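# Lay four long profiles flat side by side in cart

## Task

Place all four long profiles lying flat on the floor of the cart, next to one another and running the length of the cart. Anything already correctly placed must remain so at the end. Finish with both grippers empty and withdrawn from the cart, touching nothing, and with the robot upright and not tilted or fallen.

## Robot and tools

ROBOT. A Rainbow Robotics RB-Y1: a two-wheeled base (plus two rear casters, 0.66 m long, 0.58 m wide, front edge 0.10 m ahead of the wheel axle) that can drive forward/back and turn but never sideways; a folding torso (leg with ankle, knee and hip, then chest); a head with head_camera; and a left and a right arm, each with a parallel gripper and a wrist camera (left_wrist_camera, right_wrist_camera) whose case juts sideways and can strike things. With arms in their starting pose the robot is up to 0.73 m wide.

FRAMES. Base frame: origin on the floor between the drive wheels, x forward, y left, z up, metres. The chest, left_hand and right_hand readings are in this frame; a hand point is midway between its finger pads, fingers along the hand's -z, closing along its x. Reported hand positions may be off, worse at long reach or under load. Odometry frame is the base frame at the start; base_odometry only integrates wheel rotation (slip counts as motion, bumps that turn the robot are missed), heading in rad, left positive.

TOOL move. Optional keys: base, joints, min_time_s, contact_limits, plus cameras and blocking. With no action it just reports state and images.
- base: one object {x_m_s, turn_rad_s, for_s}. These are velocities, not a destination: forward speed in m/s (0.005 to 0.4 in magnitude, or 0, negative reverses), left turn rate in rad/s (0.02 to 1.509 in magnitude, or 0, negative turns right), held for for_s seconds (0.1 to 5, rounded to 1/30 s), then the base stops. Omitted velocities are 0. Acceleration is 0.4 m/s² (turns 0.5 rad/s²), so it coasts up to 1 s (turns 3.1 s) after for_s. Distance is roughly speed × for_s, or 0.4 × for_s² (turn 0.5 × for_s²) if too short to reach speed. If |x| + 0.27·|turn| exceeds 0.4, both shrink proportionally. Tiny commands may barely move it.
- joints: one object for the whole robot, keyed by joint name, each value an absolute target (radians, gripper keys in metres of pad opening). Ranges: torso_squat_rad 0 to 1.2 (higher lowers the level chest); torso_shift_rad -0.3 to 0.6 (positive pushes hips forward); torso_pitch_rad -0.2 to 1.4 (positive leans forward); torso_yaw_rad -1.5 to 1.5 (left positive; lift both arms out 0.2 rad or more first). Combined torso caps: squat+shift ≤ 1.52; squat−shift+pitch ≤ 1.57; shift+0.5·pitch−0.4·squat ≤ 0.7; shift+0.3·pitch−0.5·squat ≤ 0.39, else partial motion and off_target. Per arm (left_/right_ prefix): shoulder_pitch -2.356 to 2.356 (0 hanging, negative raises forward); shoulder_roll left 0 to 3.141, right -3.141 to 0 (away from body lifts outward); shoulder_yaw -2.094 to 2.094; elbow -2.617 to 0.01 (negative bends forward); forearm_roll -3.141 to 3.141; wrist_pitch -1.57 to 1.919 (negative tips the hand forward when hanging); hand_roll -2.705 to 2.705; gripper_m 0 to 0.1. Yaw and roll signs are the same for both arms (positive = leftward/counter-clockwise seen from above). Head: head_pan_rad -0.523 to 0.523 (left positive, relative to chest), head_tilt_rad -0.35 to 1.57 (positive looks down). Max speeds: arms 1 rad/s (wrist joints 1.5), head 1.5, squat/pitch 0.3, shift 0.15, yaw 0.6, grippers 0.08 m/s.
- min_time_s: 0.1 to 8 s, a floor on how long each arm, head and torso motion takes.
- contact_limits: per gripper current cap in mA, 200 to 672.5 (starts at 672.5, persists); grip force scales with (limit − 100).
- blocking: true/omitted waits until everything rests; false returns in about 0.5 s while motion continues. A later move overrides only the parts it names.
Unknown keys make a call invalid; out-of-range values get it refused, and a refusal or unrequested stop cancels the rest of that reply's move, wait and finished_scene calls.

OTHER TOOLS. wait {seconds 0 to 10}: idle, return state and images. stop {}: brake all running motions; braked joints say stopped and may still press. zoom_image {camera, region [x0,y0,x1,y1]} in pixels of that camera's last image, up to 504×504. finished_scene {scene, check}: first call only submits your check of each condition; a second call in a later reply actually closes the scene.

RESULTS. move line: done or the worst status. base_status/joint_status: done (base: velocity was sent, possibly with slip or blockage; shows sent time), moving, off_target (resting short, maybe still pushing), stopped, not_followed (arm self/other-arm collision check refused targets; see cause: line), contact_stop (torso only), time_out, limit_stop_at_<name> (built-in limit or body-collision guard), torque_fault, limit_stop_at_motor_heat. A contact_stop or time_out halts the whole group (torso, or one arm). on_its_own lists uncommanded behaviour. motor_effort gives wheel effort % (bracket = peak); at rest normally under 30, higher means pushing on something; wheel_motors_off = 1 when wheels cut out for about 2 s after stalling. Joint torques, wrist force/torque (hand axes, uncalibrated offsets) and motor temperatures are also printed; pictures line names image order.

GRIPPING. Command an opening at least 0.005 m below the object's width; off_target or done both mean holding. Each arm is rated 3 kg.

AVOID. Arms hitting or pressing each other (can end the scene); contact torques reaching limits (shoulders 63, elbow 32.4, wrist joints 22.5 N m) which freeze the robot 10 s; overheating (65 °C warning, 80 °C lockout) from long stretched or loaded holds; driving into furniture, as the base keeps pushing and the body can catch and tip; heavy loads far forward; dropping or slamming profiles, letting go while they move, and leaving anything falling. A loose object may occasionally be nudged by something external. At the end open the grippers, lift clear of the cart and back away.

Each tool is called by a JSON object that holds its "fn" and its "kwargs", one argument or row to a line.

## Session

{"fn": "move", "kwargs": {

}}

Scene clock: 0.00 s.
Joint torques (N m): no reading
Motor temperatures (°C): left_arm=[35 33 33 38 43 39 42] | right_arm=[35 39 31 39 39 40 36]
Wrist force (N): no reading
Wrist torque (N m): no reading
Wrist force, peak (N): no reading
base_odometry: x=+0.000 y=+0.000 heading=+0.000
base_status: not commanded
joint_positions: torso_squat_rad=+0.350 torso_shift_rad=+0.000 torso_pitch_rad=+0.000 torso_yaw_rad=+0.000 left_shoulder_pitch_rad=+0.027 left_shoulder_roll_rad=+0.023 left_shoulder_yaw_rad=+0.023 left_elbow_rad=-0.260 left_forearm_roll_rad=+0.047 left_wrist_pitch_rad=-0.042 left_hand_roll_rad=+0.019 left_gripper_m=+0.101 right_shoulder_pitch_rad=+0.050 right_shoulder_roll_rad=-0.019 right_shoulder_yaw_rad=+0.014 right_elbow_rad=-0.220 right_forearm_roll_rad=+0.030 right_wrist_pitch_rad=-0.021 right_hand_roll_rad=+0.014 right_gripper_m=+0.100 head_pan_rad=+0.000 head_tilt_rad=+0.400
joint_status: not commanded
wheel_motors_off: 0
motor_effort: left_wheel=+1 right_wheel=-1
chest: x=-0.2280 y=+0.0003 z=+1.2475 quat_wxyz=(+1.000, +0.000, +0.000, +0.000) (m; base frame)
left_hand: x=-0.1122 y=+0.2419 z=+0.5729 quat_wxyz=(+0.989, +0.010, -0.138, +0.047) (m; base frame)
right_hand: x=-0.1521 y=-0.2342 z=+0.5669 quat_wxyz=(+0.995, -0.011, -0.097, +0.022) (m; base frame)
pictures: head_camera, left_wrist_camera, right_wrist_camera
camera_calibration:
head_camera: T_world_to_cam=[[-0.058531, -0.998231, -0.0104574, 0.0090636], [-0.343616, 0.0299808, -0.938631, 1.3447], [0.937284, -0.0513457, -0.344763, 0.633369], [0, 0, 0, 1]] pos_world=[-0.131054, 0.00125296, 1.48064]
left_wrist_camera: T_world_to_cam=[[0.945363, 0.108901, 0.307294, -0.0969876], [-0.0443039, -0.890906, 0.452022, -0.016493], [0.322995, -0.440939, -0.837405, 0.701446], [0, 0, 0, 1]] pos_world=[-0.135606, 0.305163, 0.624653]
right_wrist_camera: T_world_to_cam=[[-0.979676, -0.0284525, -0.19856, -0.0414166], [-0.111246, 0.900773, 0.4198, -0.0137254], [0.166913, 0.433357, -0.885631, 0.703048], [0, 0, 0, 1]] pos_world=[-0.15945, -0.293486, 0.62018]

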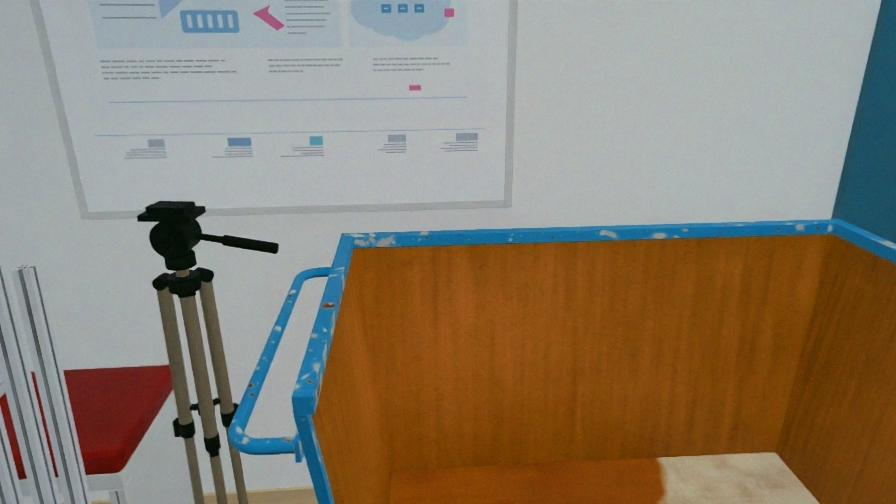

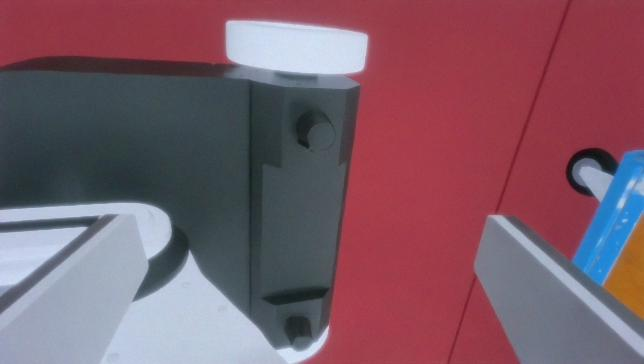

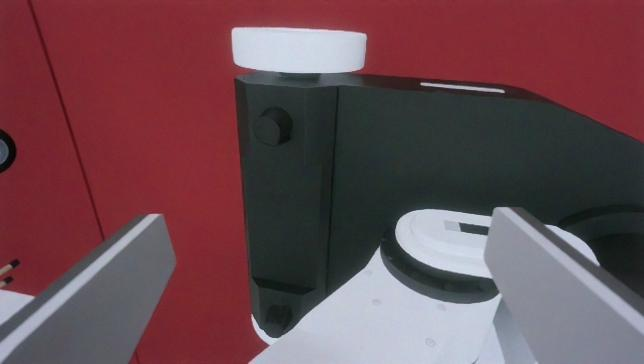

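{"fn": "move", "kwargs": {
  "joints": {"head_pan_rad":0.52,"head_tilt_rad":0.5},
  "cameras": ["head_camera"]
}}

{"fn": "move", "kwargs": {
  "joints": {"head_pan_rad":-0.3,"head_tilt_rad":0.5},
  "cameras": ["head_camera"]
}}

Scene clock: 3.93 s.
Joint torques (N m): left_arm=[-2.33 0.7 -0.41 -1.42 -0.15 -0.47 0.05] | right_arm=[-1.47 -0.73 0.08 -1.06 0.21 -0.54 -0.04]
Motor temperatures (°C): left_arm=[35 33 33 38 43 39 42] | right_arm=[35 39 31 39 39 40 36]
Wrist force (N): left_arm=[-3.0 0.5 -8.4] | right_arm=[-6.2 -4.3 -11.7]
Wrist torque (N m): left_arm=[-0.32 -0.37 0.20] | right_arm=[0.03 -0.55 -0.36]
Wrist force, peak (N): left_arm=[-3.0 0.6 -9.0] | right_arm=[-6.5 -4.6 -12.1]
move: done
base_odometry: x=+0.000 y=+0.000 heading=+0.000
base_status: not commanded
joint_positions: torso_squat_rad=+0.350 torso_shift_rad=+0.000 torso_pitch_rad=+0.000 torso_yaw_rad=+0.000 left_shoulder_pitch_rad=+0.027 left_shoulder_roll_rad=+0.023 left_shoulder_yaw_rad=+0.023 left_elbow_rad=-0.260 left_forearm_roll_rad=+0.047 left_wrist_pitch_rad=-0.042 left_hand_roll_rad=+0.019 left_gripper_m=+0.101 right_shoulder_pitch_rad=+0.050 right_shoulder_roll_rad=-0.019 right_shoulder_yaw_rad=+0.014 right_elbow_rad=-0.220 right_forearm_roll_rad=+0.030 right_wrist_pitch_rad=-0.021 right_hand_roll_rad=+0.014 right_gripper_m=+0.100 head_pan_rad=+0.520 head_tilt_rad=+0.500
joint_status: all done
wheel_motors_off: 0
motor_effort: left_wheel=+1(2) right_wheel=+0(4)
chest: x=-0.2280 y=+0.0003 z=+1.2475 quat_wxyz=(+1.000, +0.000, +0.000, +0.000) (m; base frame)
left_hand: x=-0.1122 y=+0.2419 z=+0.5729 quat_wxyz=(+0.989, +0.010, -0.138, +0.047) (m; base frame)
right_hand: x=-0.1521 y=-0.2342 z=+0.5669 quat_wxyz=(+0.995, -0.011, -0.097, +0.022) (m; base frame)
pictures: head_camera
camera_calibration:
head_camera: T_world_to_cam=[[0.444461, -0.895786, -0.00464219, 0.10421], [-0.393294, -0.190479, -0.899465, 1.27788], [0.804844, 0.401603, -0.436968, 0.73934], [0, 0, 0, 1]] pos_world=[-0.138787, 0.0398381, 1.47296]

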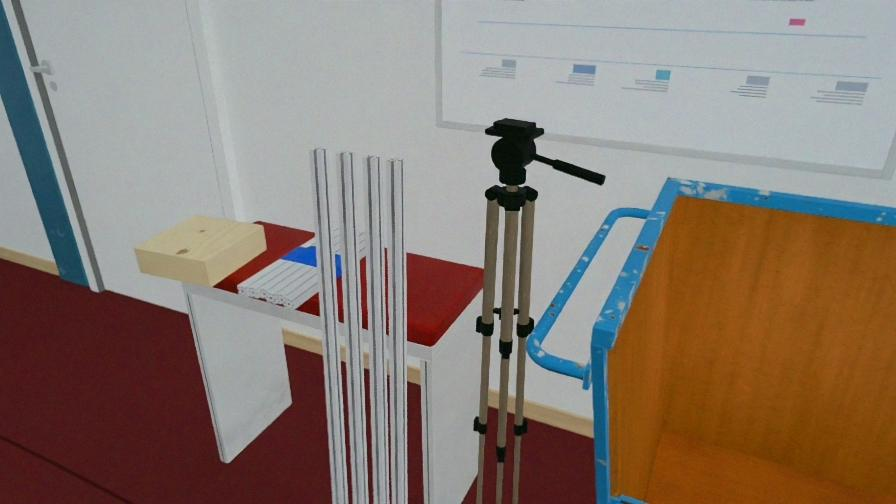

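Scene clock: 5.13 s.
Joint torques (N m): left_arm=[-2.92 0.67 0.02 -1.78 -0.2 -0.56 0.2] | right_arm=[-1.89 -0.26 0.42 -1.15 0 -0.42 -0.24]
Motor temperatures (°C): left_arm=[35 33 33 38 43 39 42] | right_arm=[35 39 31 39 39 40 36]
Wrist force (N): left_arm=[-2.9 0.5 -8.7] | right_arm=[-6.3 -4.5 -11.5]
Wrist torque (N m): left_arm=[-0.30 -0.36 0.18] | right_arm=[0.05 -0.55 -0.35]
Wrist force, peak (N): left_arm=[-2.9 0.7 -9.0] | right_arm=[-6.3 -4.6 -12.0]
move: done
base_odometry: x=+0.000 y=+0.000 heading=+0.000
base_status: not commanded
joint_positions: torso_squat_rad=+0.350 torso_shift_rad=+0.000 torso_pitch_rad=+0.000 torso_yaw_rad=+0.000 left_shoulder_pitch_rad=+0.027 left_shoulder_roll_rad=+0.023 left_shoulder_yaw_rad=+0.023 left_elbow_rad=-0.260 left_forearm_roll_rad=+0.047 left_wrist_pitch_rad=-0.042 left_hand_roll_rad=+0.019 left_gripper_m=+0.101 right_shoulder_pitch_rad=+0.050 right_shoulder_roll_rad=-0.019 right_shoulder_yaw_rad=+0.014 right_elbow_rad=-0.220 right_forearm_roll_rad=+0.030 right_wrist_pitch_rad=-0.021 right_hand_roll_rad=+0.014 right_gripper_m=+0.100 head_pan_rad=-0.300 head_tilt_rad=+0.500
joint_status: all done
wheel_motors_off: 0
motor_effort: left_wheel=+1(2) right_wheel=+0(4)
chest: x=-0.2280 y=+0.0003 z=+1.2475 quat_wxyz=(+1.000, +0.000, +0.000, +0.000) (m; base frame)
left_hand: x=-0.1122 y=+0.2419 z=+0.5729 quat_wxyz=(+0.989, +0.010, -0.138, +0.047) (m; base frame)
right_hand: x=-0.1521 y=-0.2342 z=+0.5669 quat_wxyz=(+0.995, -0.011, -0.097, +0.022) (m; base frame)
pictures: head_camera
camera_calibration:
head_camera: T_world_to_cam=[[-0.351687, -0.936106, -0.00460622, -0.0598247], [-0.407065, 0.157358, -0.899743, 1.27528], [0.842979, -0.314553, -0.436397, 0.746715], [0, 0, 0, 1]] pos_world=[-0.131384, -0.0217964, 1.47301]

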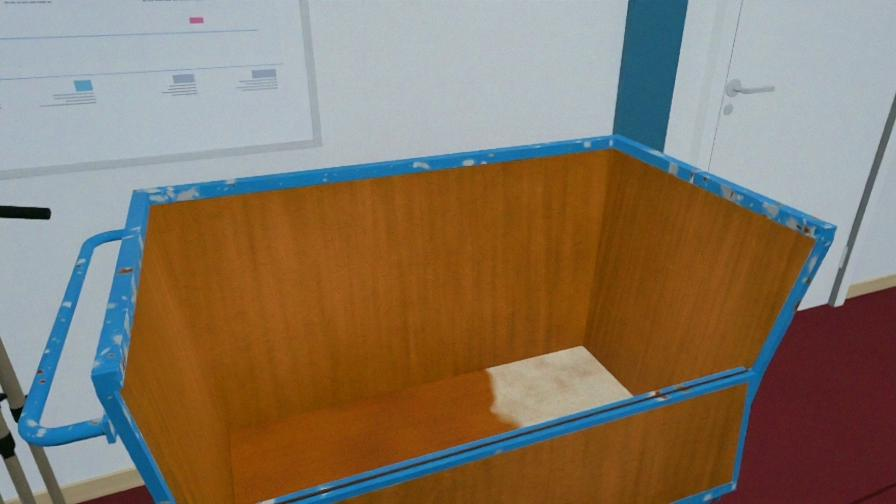

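{"fn": "move", "kwargs": {
  "joints": {"head_pan_rad":0.52,"head_tilt_rad":0.75},
  "cameras": ["head_camera"]
}}

{"fn": "zoom_image", "kwargs": {
  "camera": "head_camera",
  "region": [240, 0, 490, 140]
}}

{"fn": "zoom_image", "kwargs": {
  "camera": "head_camera",
  "region": [240, 250, 490, 504]
}}

Scene clock: 19.63 s.
Joint torques (N m): left_arm=[-2.49 0.53 -0.33 -1.25 -0.22 -0.62 0.19] | right_arm=[-2.06 -0.5 -0.18 -1.32 0.34 -0.51 -0.29]
Motor temperatures (°C): left_arm=[35 33 33 38 43 39 42] | right_arm=[35 39 31 39 39 39 36]
Wrist force (N): left_arm=[-2.9 0.8 -8.4] | right_arm=[-6.5 -4.5 -11.9]
Wrist torque (N m): left_arm=[-0.35 -0.36 0.20] | right_arm=[0.05 -0.57 -0.35]
Wrist force, peak (N): left_arm=[-3.0 0.5 -9.0] | right_arm=[-6.4 -4.5 -12.2]
move: done
base_odometry: x=+0.000 y=+0.000 heading=+0.000
base_status: not commanded
joint_positions: torso_squat_rad=+0.350 torso_shift_rad=+0.000 torso_pitch_rad=+0.000 torso_yaw_rad=+0.000 left_shoulder_pitch_rad=+0.027 left_shoulder_roll_rad=+0.023 left_shoulder_yaw_rad=+0.023 left_elbow_rad=-0.260 left_forearm_roll_rad=+0.047 left_wrist_pitch_rad=-0.042 left_hand_roll_rad=+0.019 left_gripper_m=+0.101 right_shoulder_pitch_rad=+0.050 right_shoulder_roll_rad=-0.019 right_shoulder_yaw_rad=+0.014 right_elbow_rad=-0.220 right_forearm_roll_rad=+0.030 right_wrist_pitch_rad=-0.021 right_hand_roll_rad=+0.014 right_gripper_m=+0.100 head_pan_rad=+0.520 head_tilt_rad=+0.750
joint_status: all done
wheel_motors_off: 0
motor_effort: left_wheel=+1(2) right_wheel=+1(2)
chest: x=-0.2280 y=+0.0003 z=+1.2475 quat_wxyz=(+1.000, +0.000, +0.000, +0.000) (m; base frame)
left_hand: x=-0.1122 y=+0.2419 z=+0.5729 quat_wxyz=(+0.989, +0.010, -0.138, +0.047) (m; base frame)
right_hand: x=-0.1521 y=-0.2342 z=+0.5669 quat_wxyz=(+0.995, -0.011, -0.097, +0.022) (m; base frame)
pictures: head_camera
camera_calibration:
head_camera: T_world_to_cam=[[0.444914, -0.895515, 0.0102113, 0.0828015], [-0.5747, -0.294233, -0.763641, 1.04395], [0.686856, 0.333886, -0.645561, 1.01702], [0, 0, 0, 1]] pos_world=[-0.135427, 0.0417459, 1.4529]

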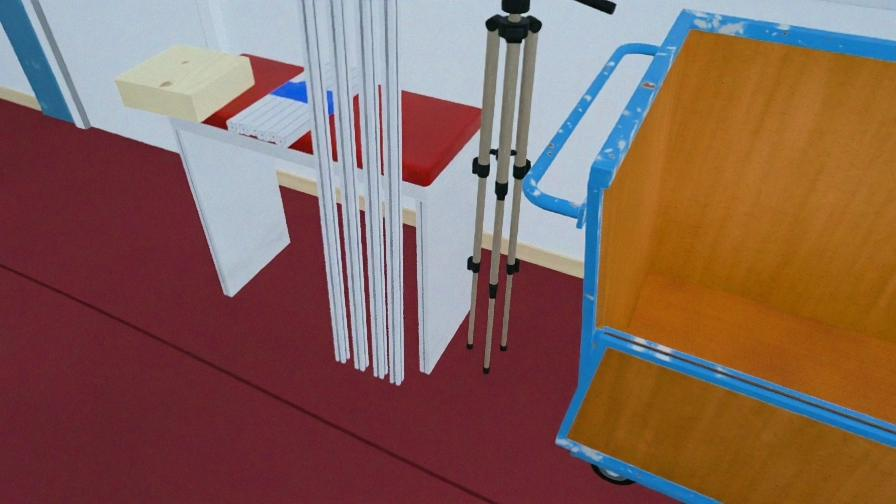

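Scaled by 2.016 from the camera's 896x504 image, which has a finer 1280x720 frame.

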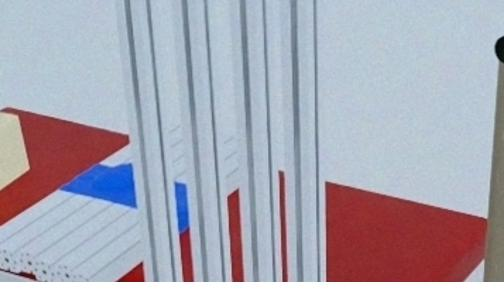

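Scaled by 1.984 from the camera's 896x504 image, which has a finer 1280x720 frame.

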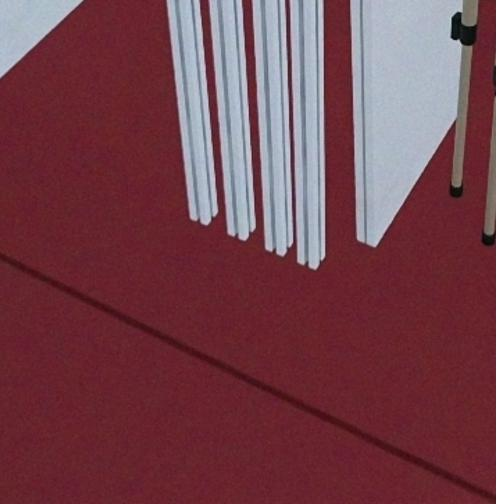

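{"fn": "move", "kwargs": {
  "base": {"turn_rad_s":0.8,"for_s":1.414},
  "joints": {"torso_squat_rad":0.85,"torso_pitch_rad":0.4,"left_shoulder_pitch_rad":-0.6,"left_shoulder_roll_rad":0.02,"left_shoulder_yaw_rad":0.209,"left_elbow_rad":-0.8,"left_forearm_roll_rad":0,"left_wrist_pitch_rad":-0.49,"left_hand_roll_rad":-1.537,"right_shoulder_pitch_rad":0.1,"right_shoulder_roll_rad":-0.3,"right_shoulder_yaw_rad":0,"right_elbow_rad":-2.55,"right_forearm_roll_rad":-0.04,"right_wrist_pitch_rad":-0.3,"head_pan_rad":0.0,"head_tilt_rad":0.3},
  "min_time_s": 2,
  "cameras": []
}}

{"fn": "move", "kwargs": {
  "base": {"x_m_s":0.3,"for_s":1.83},
  "cameras": []
}}

{"fn": "move", "kwargs": {
  "base": {"turn_rad_s":-0.8,"for_s":1.37},
  "cameras": ["head_camera","left_wrist_camera"]
}}

Scene clock: 72.97 s.
Joint torques (N m): left_arm=[-11.83 1.28 0.06 -8.37 -0.46 -2.09 0.24] | right_arm=[-0.98 -3.6 -1.98 -10.06 0.16 -1.37 -0.47]
Motor temperatures (°C): left_arm=[35 33 33 38 43 39 42] | right_arm=[35 38 31 39 39 40 36]
Wrist force (N): left_arm=[-1.5 -5.8 -4.4] | right_arm=[-9.0 -3.1 -2.6]
Wrist torque (N m): left_arm=[0.05 -0.28 0.19] | right_arm=[-0.12 -0.74 -0.40]
Wrist force, peak (N): left_arm=[-4.3 0.4 -9.2] | right_arm=[-8.1 -4.4 -11.8]
move: done
base_odometry: x=+0.000 y=+0.000 heading=+0.979
base_status: done (sent for 1.4 of 1.4 s)
joint_positions: torso_squat_rad=+0.850 torso_shift_rad=+0.000 torso_pitch_rad=+0.400 torso_yaw_rad=+0.000 left_shoulder_pitch_rad=-0.600 left_shoulder_roll_rad=+0.020 left_shoulder_yaw_rad=+0.209 left_elbow_rad=-0.800 left_forearm_roll_rad=+0.000 left_wrist_pitch_rad=-0.490 left_hand_roll_rad=-1.537 left_gripper_m=+0.101 right_shoulder_pitch_rad=+0.100 right_shoulder_roll_rad=-0.300 right_shoulder_yaw_rad=+0.000 right_elbow_rad=-2.550 right_forearm_roll_rad=-0.040 right_wrist_pitch_rad=-0.300 right_hand_roll_rad=+0.014 right_gripper_m=+0.100 head_pan_rad=+0.000 head_tilt_rad=+0.300
joint_status: all done
wheel_motors_off: 0
motor_effort: left_wheel=+2(30) right_wheel=+14(44)
chest: x=-0.1074 y=+0.0003 z=+1.0275 quat_wxyz=(+0.980, +0.000, +0.199, +0.000) (m; base frame)
left_hand: x=+0.4209 y=+0.2064 z=+0.6356 quat_wxyz=(+0.548, +0.453, -0.486, -0.508) (m; base frame)
right_hand: x=+0.2227 y=-0.1901 z=+1.0934 quat_wxyz=(+0.382, +0.007, -0.913, +0.140) (m; base frame)
pictures: none
No camera images: "cameras" was empty.

Scene clock: 75.90 s.
Joint torques (N m): left_arm=[-11.67 1.83 0.24 -7.66 -0.3 -1.75 0.14] | right_arm=[-1.46 -3.98 -2.32 -10.04 0.08 -1.38 -0.15]
Motor temperatures (°C): left_arm=[35 33 33 38 43 39 42] | right_arm=[35 38 31 39 39 40 36]
Wrist force (N): left_arm=[-1.7 -6.4 -4.5] | right_arm=[-8.9 -3.0 -2.5]
Wrist torque (N m): left_arm=[0.15 -0.31 0.19] | right_arm=[-0.11 -0.75 -0.41]
Wrist force, peak (N): left_arm=[-1.7 -6.5 -4.6] | right_arm=[-9.5 -2.8 -2.7]
move: done
base_odometry: x=+0.306 y=+0.457 heading=+0.980
base_status: done (sent for 1.83 of 1.83 s)
joint_positions: torso_squat_rad=+0.850 torso_shift_rad=+0.000 torso_pitch_rad=+0.400 torso_yaw_rad=+0.000 left_shoulder_pitch_rad=-0.600 left_shoulder_roll_rad=+0.020 left_shoulder_yaw_rad=+0.209 left_elbow_rad=-0.800 left_forearm_roll_rad=+0.000 left_wrist_pitch_rad=-0.490 left_hand_roll_rad=-1.537 left_gripper_m=+0.101 right_shoulder_pitch_rad=+0.100 right_shoulder_roll_rad=-0.300 right_shoulder_yaw_rad=+0.000 right_elbow_rad=-2.550 right_forearm_roll_rad=-0.040 right_wrist_pitch_rad=-0.300 right_hand_roll_rad=+0.014 right_gripper_m=+0.100 head_pan_rad=+0.000 head_tilt_rad=+0.300
joint_status: not commanded
wheel_motors_off: 0
motor_effort: left_wheel=+4(40) right_wheel=-8(49)
chest: x=-0.1074 y=+0.0003 z=+1.0275 quat_wxyz=(+0.980, +0.000, +0.199, +0.000) (m; base frame)
left_hand: x=+0.4210 y=+0.2064 z=+0.6357 quat_wxyz=(+0.548, +0.453, -0.486, -0.508) (m; base frame)
right_hand: x=+0.2227 y=-0.1901 z=+1.0933 quat_wxyz=(+0.383, +0.007, -0.913, +0.140) (m; base frame)
pictures: none
No camera images: "cameras" was empty.

Scene clock: 78.97 s.
Joint torques (N m): left_arm=[-11.47 1.19 -0.16 -7.78 -0.27 -1.85 0.31] | right_arm=[-1.83 -4.31 -2.38 -10.16 0.14 -1.41 -0.26]
Motor temperatures (°C): left_arm=[35 33 33 38 43 39 42] | right_arm=[35 38 31 39 39 40 36]
Wrist force (N): left_arm=[-1.7 -6.2 -4.0] | right_arm=[-8.8 -2.9 -2.5]
Wrist torque (N m): left_arm=[0.10 -0.29 0.18] | right_arm=[-0.14 -0.73 -0.40]
Wrist force, peak (N): left_arm=[-1.8 -6.6 -4.5] | right_arm=[-9.1 -3.1 -2.7]
move: done
base_odometry: x=+0.306 y=+0.457 heading=+0.047
base_status: done (sent for 1.37 of 1.37 s)
joint_positions: torso_squat_rad=+0.850 torso_shift_rad=+0.000 torso_pitch_rad=+0.400 torso_yaw_rad=+0.000 left_shoulder_pitch_rad=-0.600 left_shoulder_roll_rad=+0.020 left_shoulder_yaw_rad=+0.209 left_elbow_rad=-0.800 left_forearm_roll_rad=+0.000 left_wrist_pitch_rad=-0.490 left_hand_roll_rad=-1.537 left_gripper_m=+0.101 right_shoulder_pitch_rad=+0.100 right_shoulder_roll_rad=-0.300 right_shoulder_yaw_rad=+0.000 right_elbow_rad=-2.550 right_forearm_roll_rad=-0.040 right_wrist_pitch_rad=-0.300 right_hand_roll_rad=+0.014 right_gripper_m=+0.100 head_pan_rad=+0.000 head_tilt_rad=+0.300
joint_status: not commanded
wheel_motors_off: 0
motor_effort: left_wheel=+14(37) right_wheel=+2(43)
chest: x=-0.1074 y=+0.0003 z=+1.0275 quat_wxyz=(+0.980, +0.000, +0.199, +0.000) (m; base frame)
left_hand: x=+0.4209 y=+0.2064 z=+0.6356 quat_wxyz=(+0.548, +0.453, -0.486, -0.508) (m; base frame)
right_hand: x=+0.2227 y=-0.1901 z=+1.0933 quat_wxyz=(+0.383, +0.007, -0.913, +0.140) (m; base frame)
pictures: head_camera, left_wrist_camera
camera_calibration:
head_camera: T_world_to_cam=[[-0.0589678, -0.998233, 0.00731636, -0.00338439], [-0.605794, 0.0299583, -0.795058, 1.00777], [0.793434, -0.051315, -0.60649, 0.678271], [0, 0, 0, 1]] pos_world=[0.0721376, 0.001236, 1.21262]
left_wrist_camera: T_world_to_cam=[[-0.0192249, -0.995076, 0.0972276, 0.151045], [-0.574917, -0.0685579, -0.815335, 0.806357], [0.817986, -0.0715725, -0.570768, 0.112076], [0, 0, 0, 1]] pos_world=[0.374816, 0.213605, 0.706735]

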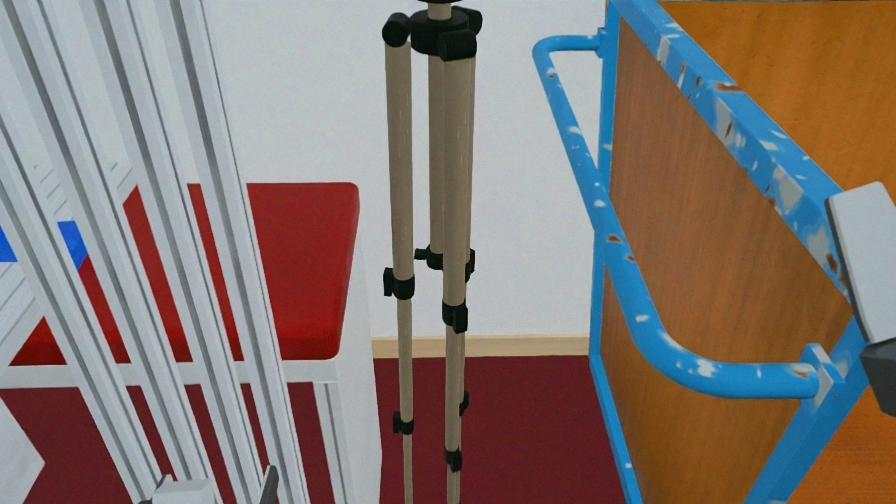

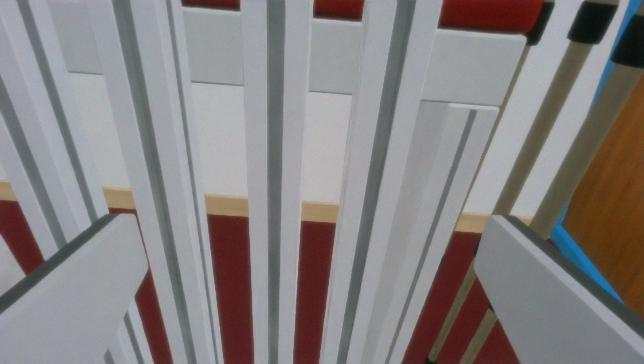

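{"fn": "move", "kwargs": {
  "base": {"turn_rad_s":-0.5,"for_s":0.767},
  "joints": {"torso_squat_rad":1.01,"right_shoulder_pitch_rad":-0.3},
  "cameras": []
}}

{"fn": "move", "kwargs": {
  "base": {"x_m_s":0.1,"for_s":0.92},
  "cameras": []
}}

{"fn": "move", "kwargs": {
  "base": {"turn_rad_s":0.5,"for_s":0.792},
  "cameras": ["head_camera","left_wrist_camera"]
}}

{"fn": "zoom_image", "kwargs": {
  "camera": "left_wrist_camera",
  "region": [90, 0, 540, 364]
}}

Scene clock: 109.43 s.
Joint torques (N m): left_arm=[-11.97 1.68 -0.17 -7.74 -0.25 -1.72 -0.04] | right_arm=[-5.98 -4.22 -1.96 -7.79 -0.08 -0.75 -0.22]
Motor temperatures (°C): left_arm=[36 33 33 39 43 39 42] | right_arm=[35 39 31 40 39 40 36]
Wrist force (N): left_arm=[-1.6 -6.0 -4.7] | right_arm=[-7.1 -2.8 -1.2]
Wrist torque (N m): left_arm=[0.05 -0.33 0.19] | right_arm=[-0.15 -0.66 -0.35]
Wrist force, peak (N): left_arm=[-1.5 -6.5 -4.6] | right_arm=[-9.2 -2.9 -2.4]
move: done
base_odometry: x=+0.306 y=+0.457 heading=-0.247
base_status: done (sent for 0.77 of 0.77 s)
joint_positions: torso_squat_rad=+1.010 torso_shift_rad=+0.000 torso_pitch_rad=+0.400 torso_yaw_rad=+0.000 left_shoulder_pitch_rad=-0.600 left_shoulder_roll_rad=+0.020 left_shoulder_yaw_rad=+0.209 left_elbow_rad=-0.800 left_forearm_roll_rad=+0.000 left_wrist_pitch_rad=-0.490 left_hand_roll_rad=-1.537 left_gripper_m=+0.101 right_shoulder_pitch_rad=-0.300 right_shoulder_roll_rad=-0.300 right_shoulder_yaw_rad=+0.000 right_elbow_rad=-2.550 right_forearm_roll_rad=-0.040 right_wrist_pitch_rad=-0.300 right_hand_roll_rad=+0.014 right_gripper_m=+0.100 head_pan_rad=+0.000 head_tilt_rad=+0.300
joint_status: all done
wheel_motors_off: 0
motor_effort: left_wheel=+13(37) right_wheel=+1(18)
chest: x=-0.1075 y=+0.0003 z=+0.9378 quat_wxyz=(+0.980, +0.000, +0.199, +0.000) (m; base frame)
left_hand: x=+0.4209 y=+0.2064 z=+0.5460 quat_wxyz=(+0.548, +0.453, -0.486, -0.508) (m; base frame)
right_hand: x=+0.1984 y=-0.1560 z=+1.1155 quat_wxyz=(+0.195, +0.048, -0.970, +0.138) (m; base frame)
pictures: none
No camera images: "cameras" was empty.

Scene clock: 111.27 s.
Joint torques (N m): left_arm=[-45.62 46.64 24.5 -14.31 7.93 11.64 3.06] | right_arm=[-6.05 -4.44 -2.3 -7.61 0.07 -0.69 -0.2]
Motor temperatures (°C): left_arm=[36 33 33 39 43 40 42] | right_arm=[35 39 31 40 39 40 36]
Wrist force (N): left_arm=[83.3 35.5 192.0] | right_arm=[-6.7 -2.8 -1.1]
Wrist torque (N m): left_arm=[2.83 7.87 -2.86] | right_arm=[-0.15 -0.63 -0.35]
Wrist force, peak (N): left_arm=[91.0 44.4 198.0] | right_arm=[-7.7 -2.8 -1.3]
move: done
base_odometry: x=+0.396 y=+0.434 heading=-0.248
base_status: done (sent for 0.93 of 0.93 s)
joint_positions: torso_squat_rad=+1.010 torso_shift_rad=-0.002 torso_pitch_rad=+0.397 torso_yaw_rad=+0.000 left_shoulder_pitch_rad=-0.591 left_shoulder_roll_rad=+0.008 left_shoulder_yaw_rad=+0.203 left_elbow_rad=-0.798 left_forearm_roll_rad=-0.002 left_wrist_pitch_rad=-0.493 left_hand_roll_rad=-1.538 left_gripper_m=+0.100 right_shoulder_pitch_rad=-0.300 right_shoulder_roll_rad=-0.300 right_shoulder_yaw_rad=+0.000 right_elbow_rad=-2.550 right_forearm_roll_rad=-0.040 right_wrist_pitch_rad=-0.300 right_hand_roll_rad=+0.014 right_gripper_m=+0.100 head_pan_rad=+0.000 head_tilt_rad=+0.300
joint_status: not commanded
wheel_motors_off: 0
on_its_own: right_wheel is at rest, and its effort (+57) is outside its rest range (-51 to +51)
motor_effort: left_wheel=+32(55) right_wheel=+57(96)
chest: x=-0.1091 y=-0.0002 z=+0.9380 quat_wxyz=(+0.980, +0.000, +0.197, +0.000) (m; base frame)
left_hand: x=+0.4156 y=+0.1991 z=+0.5434 quat_wxyz=(+0.549, +0.449, -0.487, -0.509) (m; base frame)
right_hand: x=+0.1963 y=-0.1567 z=+1.1164 quat_wxyz=(+0.194, +0.048, -0.970, +0.138) (m; base frame)
pictures: none
No camera images: "cameras" was empty.

Scene clock: 113.20 s.
Joint torques (N m): left_arm=[-11.8 2.82 0.29 -7.9 0.26 -1.89 0.5] | right_arm=[-6.3 -3.84 -2.11 -7.63 0.19 -0.73 -0.23]
Motor temperatures (°C): left_arm=[36 34 33 39 43 40 42] | right_arm=[35 39 31 40 39 40 36]
Wrist force (N): left_arm=[-1.6 -5.9 -4.5] | right_arm=[-7.1 -2.8 -1.1]
Wrist torque (N m): left_arm=[0.05 -0.31 0.19] | right_arm=[-0.15 -0.64 -0.36]
Wrist force, peak (N): left_arm=[85.9 37.1 195.0] | right_arm=[-7.3 -3.1 -1.3]
move: done
base_odometry: x=+0.396 y=+0.434 heading=+0.072
base_status: done (sent for 0.8 of 0.8 s)
joint_positions: torso_squat_rad=+1.010 torso_shift_rad=+0.000 torso_pitch_rad=+0.400 torso_yaw_rad=+0.000 left_shoulder_pitch_rad=-0.600 left_shoulder_roll_rad=+0.020 left_shoulder_yaw_rad=+0.209 left_elbow_rad=-0.800 left_forearm_roll_rad=+0.000 left_wrist_pitch_rad=-0.490 left_hand_roll_rad=-1.537 left_gripper_m=+0.101 right_shoulder_pitch_rad=-0.300 right_shoulder_roll_rad=-0.300 right_shoulder_yaw_rad=+0.000 right_elbow_rad=-2.550 right_forearm_roll_rad=-0.040 right_wrist_pitch_rad=-0.300 right_hand_roll_rad=+0.014 right_gripper_m=+0.100 head_pan_rad=+0.000 head_tilt_rad=+0.300
joint_status: not commanded
wheel_motors_off: 0
motor_effort: left_wheel=+2(43) right_wheel=+14(83)
chest: x=-0.1076 y=+0.0003 z=+0.9378 quat_wxyz=(+0.980, +0.000, +0.199, +0.000) (m; base frame)
left_hand: x=+0.4209 y=+0.2061 z=+0.5461 quat_wxyz=(+0.548, +0.453, -0.486, -0.508) (m; base frame)
right_hand: x=+0.1983 y=-0.1561 z=+1.1155 quat_wxyz=(+0.195, +0.048, -0.970, +0.138) (m; base frame)
pictures: head_camera, left_wrist_camera
camera_calibration:
head_camera: T_world_to_cam=[[-0.0590567, -0.998228, 0.0072644, -0.00274308], [-0.605496, 0.0300346, -0.795281, 0.936605], [0.793654, -0.0513653, -0.606197, 0.623767], [0, 0, 0, 1]] pos_world=[0.071893, 0.00117122, 1.12301]
left_wrist_camera: T_world_to_cam=[[-0.0195159, -0.99507, 0.0972402, 0.1596], [-0.574717, -0.0684193, -0.815487, 0.733275], [0.818119, -0.0718005, -0.570548, 0.0608806], [0, 0, 0, 1]] pos_world=[0.374733, 0.213354, 0.617192]

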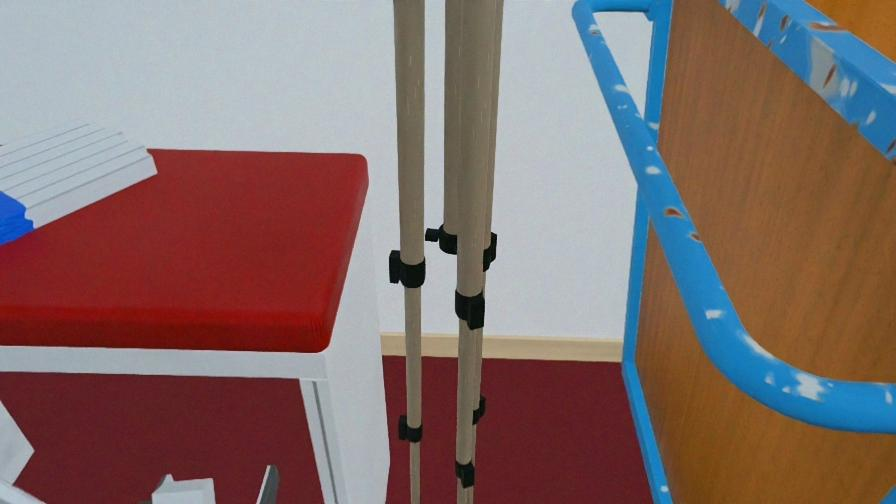

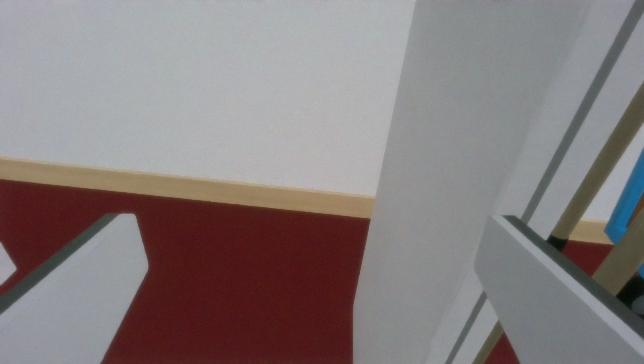

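Scaled by 1.120 from the camera's 644x364 image, which has a finer 920x520 frame.

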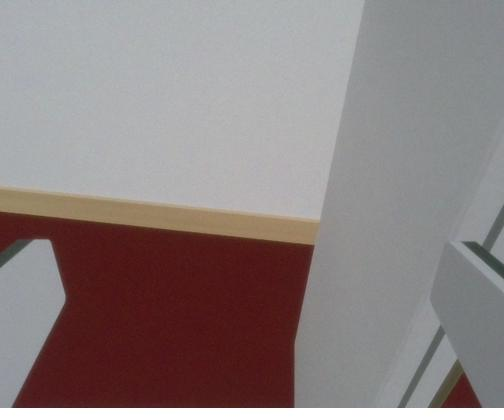

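{"fn": "move", "kwargs": {
  "base": {"x_m_s":-0.2,"for_s":1.0},
  "joints": {"head_pan_rad":0.52,"head_tilt_rad":0.6},
  "cameras": ["head_camera"]
}}

{"fn": "move", "kwargs": {
  "base": {"turn_rad_s":0.5,"for_s":1},
  "cameras": ["head_camera"]
}}

Scene clock: 119.83 s.
Joint torques (N m): left_arm=[-11.42 1.9 0.3 -7.63 0.05 -1.99 0.51] | right_arm=[-6.55 -3.86 -1.48 -7.28 0.02 -0.68 -0.35]
Motor temperatures (°C): left_arm=[36 33 33 40 43 40 42] | right_arm=[35 38 31 40 39 40 36]
Wrist force (N): left_arm=[-1.4 -6.1 -4.6] | right_arm=[-7.0 -3.1 -1.0]
Wrist torque (N m): left_arm=[0.05 -0.30 0.19] | right_arm=[-0.11 -0.65 -0.36]
Wrist force, peak (N): left_arm=[-2.2 -6.3 -4.7] | right_arm=[-7.4 -3.1 -1.2]
move: done
base_odometry: x=+0.196 y=+0.419 heading=+0.073
base_status: done (sent for 1 of 1 s)
joint_positions: torso_squat_rad=+1.010 torso_shift_rad=+0.000 torso_pitch_rad=+0.400 torso_yaw_rad=+0.000 left_shoulder_pitch_rad=-0.600 left_shoulder_roll_rad=+0.020 left_shoulder_yaw_rad=+0.209 left_elbow_rad=-0.800 left_forearm_roll_rad=+0.000 left_wrist_pitch_rad=-0.490 left_hand_roll_rad=-1.537 left_gripper_m=+0.101 right_shoulder_pitch_rad=-0.300 right_shoulder_roll_rad=-0.300 right_shoulder_yaw_rad=+0.000 right_elbow_rad=-2.550 right_forearm_roll_rad=-0.040 right_wrist_pitch_rad=-0.300 right_hand_roll_rad=+0.014 right_gripper_m=+0.100 head_pan_rad=+0.520 head_tilt_rad=+0.600
joint_status: all done
wheel_motors_off: 0
motor_effort: left_wheel=+11(35) right_wheel=-11(36)
chest: x=-0.1076 y=+0.0003 z=+0.9378 quat_wxyz=(+0.980, +0.000, +0.199, +0.000) (m; base frame)
left_hand: x=+0.4208 y=+0.2062 z=+0.5460 quat_wxyz=(+0.548, +0.453, -0.486, -0.508) (m; base frame)
right_hand: x=+0.1984 y=-0.1561 z=+1.1155 quat_wxyz=(+0.195, +0.048, -0.970, +0.138) (m; base frame)
pictures: head_camera
camera_calibration:
head_camera: T_world_to_cam=[[0.409576, -0.895965, -0.171742, 0.20095], [-0.763846, -0.233876, -0.601532, 0.719518], [0.498785, 0.377557, -0.780169, 0.814472], [0, 0, 0, 1]] pos_world=[0.0610505, 0.0408118, 1.10275]

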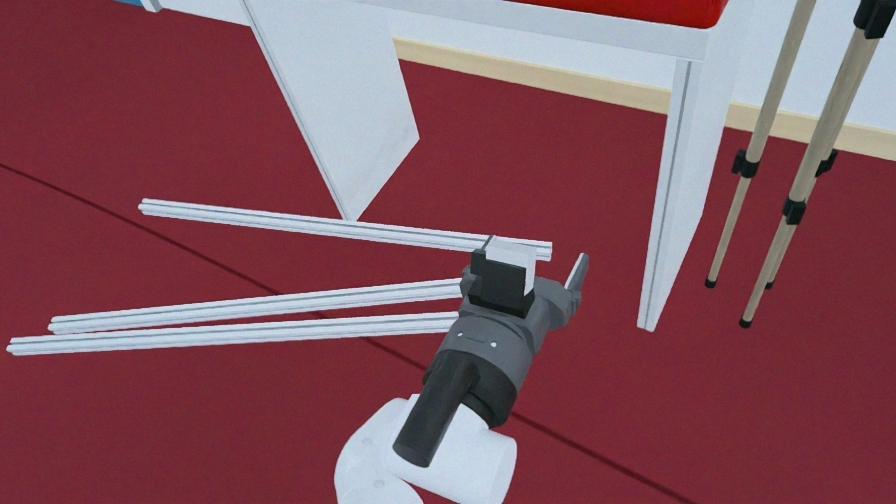

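Scene clock: 122.17 s.
Joint torques (N m): left_arm=[-11.95 2.71 -0.26 -7.93 0.21 -1.85 0.48] | right_arm=[-6.36 -4.06 -2.04 -7.69 0.17 -0.67 -0.23]
Motor temperatures (°C): left_arm=[36 33 33 40 43 40 42] | right_arm=[35 38 31 40 39 40 36]
Wrist force (N): left_arm=[-1.4 -5.8 -4.4] | right_arm=[-6.8 -2.9 -1.2]
Wrist torque (N m): left_arm=[0.02 -0.29 0.21] | right_arm=[-0.14 -0.63 -0.35]
Wrist force, peak (N): left_arm=[-1.5 -6.1 -4.8] | right_arm=[-7.2 -3.2 -1.5]
move: done
base_odometry: x=+0.196 y=+0.419 heading=+0.572
base_status: done (sent for 1 of 1 s)
joint_positions: torso_squat_rad=+1.010 torso_shift_rad=+0.000 torso_pitch_rad=+0.400 torso_yaw_rad=+0.000 left_shoulder_pitch_rad=-0.600 left_shoulder_roll_rad=+0.020 left_shoulder_yaw_rad=+0.209 left_elbow_rad=-0.800 left_forearm_roll_rad=+0.000 left_wrist_pitch_rad=-0.490 left_hand_roll_rad=-1.537 left_gripper_m=+0.101 right_shoulder_pitch_rad=-0.300 right_shoulder_roll_rad=-0.300 right_shoulder_yaw_rad=+0.000 right_elbow_rad=-2.550 right_forearm_roll_rad=-0.040 right_wrist_pitch_rad=-0.300 right_hand_roll_rad=+0.014 right_gripper_m=+0.100 head_pan_rad=+0.520 head_tilt_rad=+0.600
joint_status: not commanded
wheel_motors_off: 0
motor_effort: left_wheel=+1(43) right_wheel=+13(49)
chest: x=-0.1075 y=+0.0003 z=+0.9378 quat_wxyz=(+0.980, +0.000, +0.199, +0.000) (m; base frame)
left_hand: x=+0.4208 y=+0.2062 z=+0.5460 quat_wxyz=(+0.548, +0.453, -0.486, -0.508) (m; base frame)
right_hand: x=+0.1984 y=-0.1560 z=+1.1155 quat_wxyz=(+0.195, +0.048, -0.970, +0.138) (m; base frame)
pictures: head_camera
camera_calibration:
head_camera: T_world_to_cam=[[0.409584, -0.895964, -0.171726, 0.200946], [-0.763844, -0.233894, -0.601528, 0.719516], [0.498781, 0.377549, -0.780176, 0.814474], [0, 0, 0, 1]] pos_world=[0.0610503, 0.040827, 1.10275]

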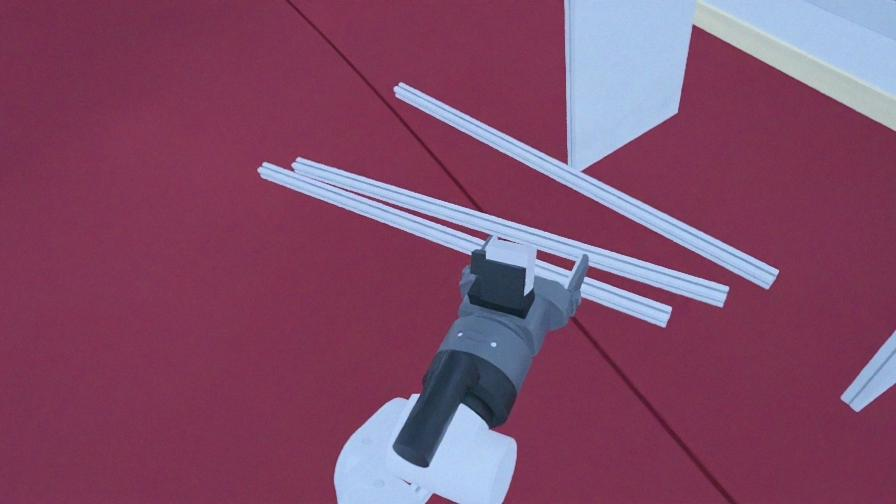

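{"fn": "move", "kwargs": {
  "joints": {"head_pan_rad":0.0,"head_tilt_rad":0.2,"left_shoulder_roll_rad":0.6},
  "cameras": ["head_camera"]
}}

{"fn": "move", "kwargs": {
  "joints": {"head_pan_rad":0.2,"head_tilt_rad":0.9},
  "cameras": ["head_camera"]
}}

{"fn": "zoom_image", "kwargs": {
  "camera": "head_camera",
  "region": [0, 0, 504, 504]
}}

Scene clock: 144.30 s.
Joint torques (N m): left_arm=[-12.52 13.01 2.88 -7.86 0.61 -1.79 0.55] | right_arm=[-6.15 -3.75 -1.86 -7.69 -0.07 -0.64 -0.31]
Motor temperatures (°C): left_arm=[36 33 33 40 43 39 42] | right_arm=[35 38 31 40 39 40 36]
Wrist force (N): left_arm=[1.5 -5.0 -3.6] | right_arm=[-7.0 -2.8 -1.3]
Wrist torque (N m): left_arm=[-0.07 -0.16 0.17] | right_arm=[-0.16 -0.64 -0.36]
Wrist force, peak (N): left_arm=[-1.3 -6.2 -4.8] | right_arm=[-7.3 -3.0 -1.2]
move: done
base_odometry: x=+0.196 y=+0.419 heading=+0.572
base_status: not commanded
joint_positions: torso_squat_rad=+1.010 torso_shift_rad=+0.000 torso_pitch_rad=+0.400 torso_yaw_rad=+0.000 left_shoulder_pitch_rad=-0.600 left_shoulder_roll_rad=+0.600 left_shoulder_yaw_rad=+0.209 left_elbow_rad=-0.800 left_forearm_roll_rad=+0.000 left_wrist_pitch_rad=-0.490 left_hand_roll_rad=-1.537 left_gripper_m=+0.101 right_shoulder_pitch_rad=-0.300 right_shoulder_roll_rad=-0.300 right_shoulder_yaw_rad=+0.000 right_elbow_rad=-2.550 right_forearm_roll_rad=-0.040 right_wrist_pitch_rad=-0.300 right_hand_roll_rad=+0.014 right_gripper_m=+0.100 head_pan_rad=+0.000 head_tilt_rad=+0.200
joint_status: all done
wheel_motors_off: 0
motor_effort: left_wheel=+2(3) right_wheel=+13(16)
chest: x=-0.1076 y=+0.0003 z=+0.9378 quat_wxyz=(+0.980, +0.000, +0.199, +0.000) (m; base frame)
left_hand: x=+0.4541 y=+0.4882 z=+0.6784 quat_wxyz=(+0.398, +0.637, -0.334, -0.570) (m; base frame)
right_hand: x=+0.1984 y=-0.1560 z=+1.1155 quat_wxyz=(+0.195, +0.048, -0.970, +0.138) (m; base frame)
pictures: head_camera
camera_calibration:
head_camera: T_world_to_cam=[[-0.0593477, -0.998237, 0.00132081, 0.00389404], [-0.523198, 0.0299785, -0.851684, 1.00022], [0.850142, -0.0512365, -0.524054, 0.532756], [0, 0, 0, 1]] pos_world=[0.0706252, 0.00119864, 1.13106]

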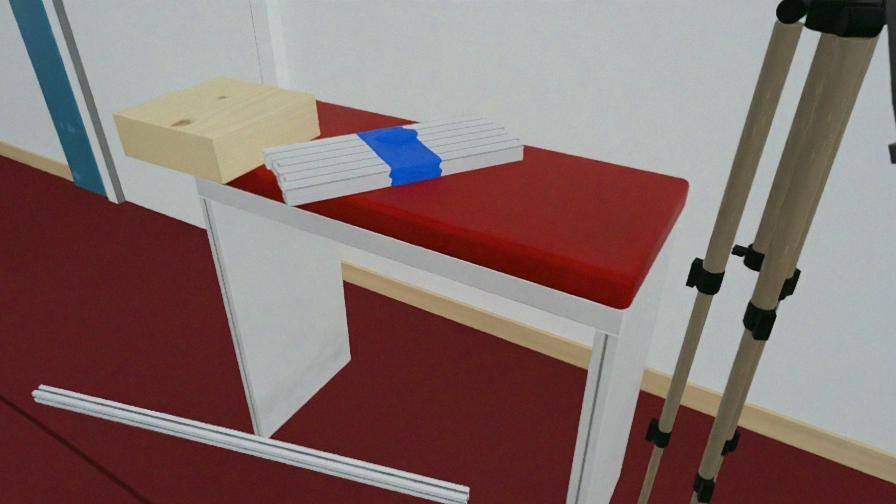

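Scene clock: 145.43 s.
Joint torques (N m): left_arm=[-11.92 12.54 3.43 -7.59 0.48 -1.55 0.54] | right_arm=[-6.62 -3.79 -1.49 -7.79 0.1 -0.82 -0.38]
Motor temperatures (°C): left_arm=[36 33 33 40 43 39 42] | right_arm=[35 38 31 40 39 40 36]
Wrist force (N): left_arm=[1.3 -5.0 -3.7] | right_arm=[-7.1 -2.7 -1.2]
Wrist torque (N m): left_arm=[-0.04 -0.18 0.20] | right_arm=[-0.17 -0.67 -0.35]
Wrist force, peak (N): left_arm=[1.6 -5.5 -3.5] | right_arm=[-7.1 -3.0 -1.4]
move: done
base_odometry: x=+0.196 y=+0.419 heading=+0.572
base_status: not commanded
joint_positions: torso_squat_rad=+1.010 torso_shift_rad=+0.000 torso_pitch_rad=+0.400 torso_yaw_rad=+0.000 left_shoulder_pitch_rad=-0.600 left_shoulder_roll_rad=+0.600 left_shoulder_yaw_rad=+0.209 left_elbow_rad=-0.800 left_forearm_roll_rad=+0.000 left_wrist_pitch_rad=-0.490 left_hand_roll_rad=-1.537 left_gripper_m=+0.101 right_shoulder_pitch_rad=-0.300 right_shoulder_roll_rad=-0.300 right_shoulder_yaw_rad=+0.000 right_elbow_rad=-2.550 right_forearm_roll_rad=-0.040 right_wrist_pitch_rad=-0.300 right_hand_roll_rad=+0.014 right_gripper_m=+0.100 head_pan_rad=+0.200 head_tilt_rad=+0.900
joint_status: all done
wheel_motors_off: 0
motor_effort: left_wheel=+2(3) right_wheel=+14(15)
chest: x=-0.1076 y=+0.0003 z=+0.9378 quat_wxyz=(+0.980, +0.000, +0.199, +0.000) (m; base frame)
left_hand: x=+0.4541 y=+0.4882 z=+0.6784 quat_wxyz=(+0.398, +0.637, -0.334, -0.570) (m; base frame)
right_hand: x=+0.1984 y=-0.1560 z=+1.1155 quat_wxyz=(+0.195, +0.048, -0.970, +0.138) (m; base frame)
pictures: head_camera
camera_calibration:
head_camera: T_world_to_cam=[[0.138709, -0.989602, -0.0380619, 0.0496041], [-0.940596, -0.119618, -0.317759, 0.401825], [0.309902, 0.0798768, -0.947407, 0.999041], [0, 0, 0, 1]] pos_world=[0.0614699, 0.0173536, 1.07607]

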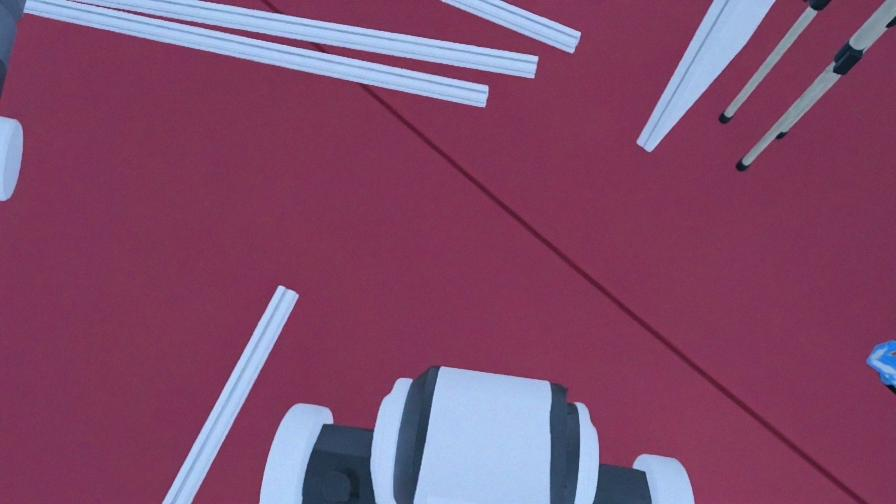

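Scaled by 1.000.

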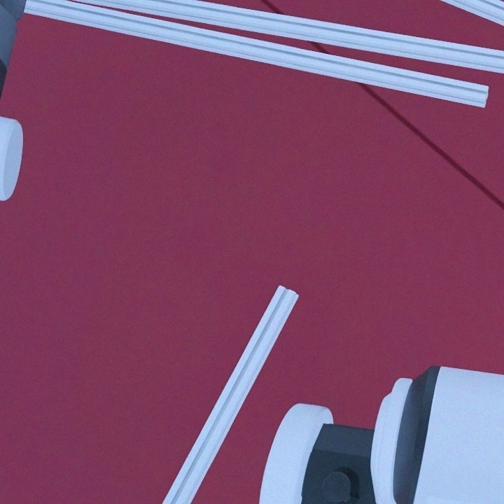

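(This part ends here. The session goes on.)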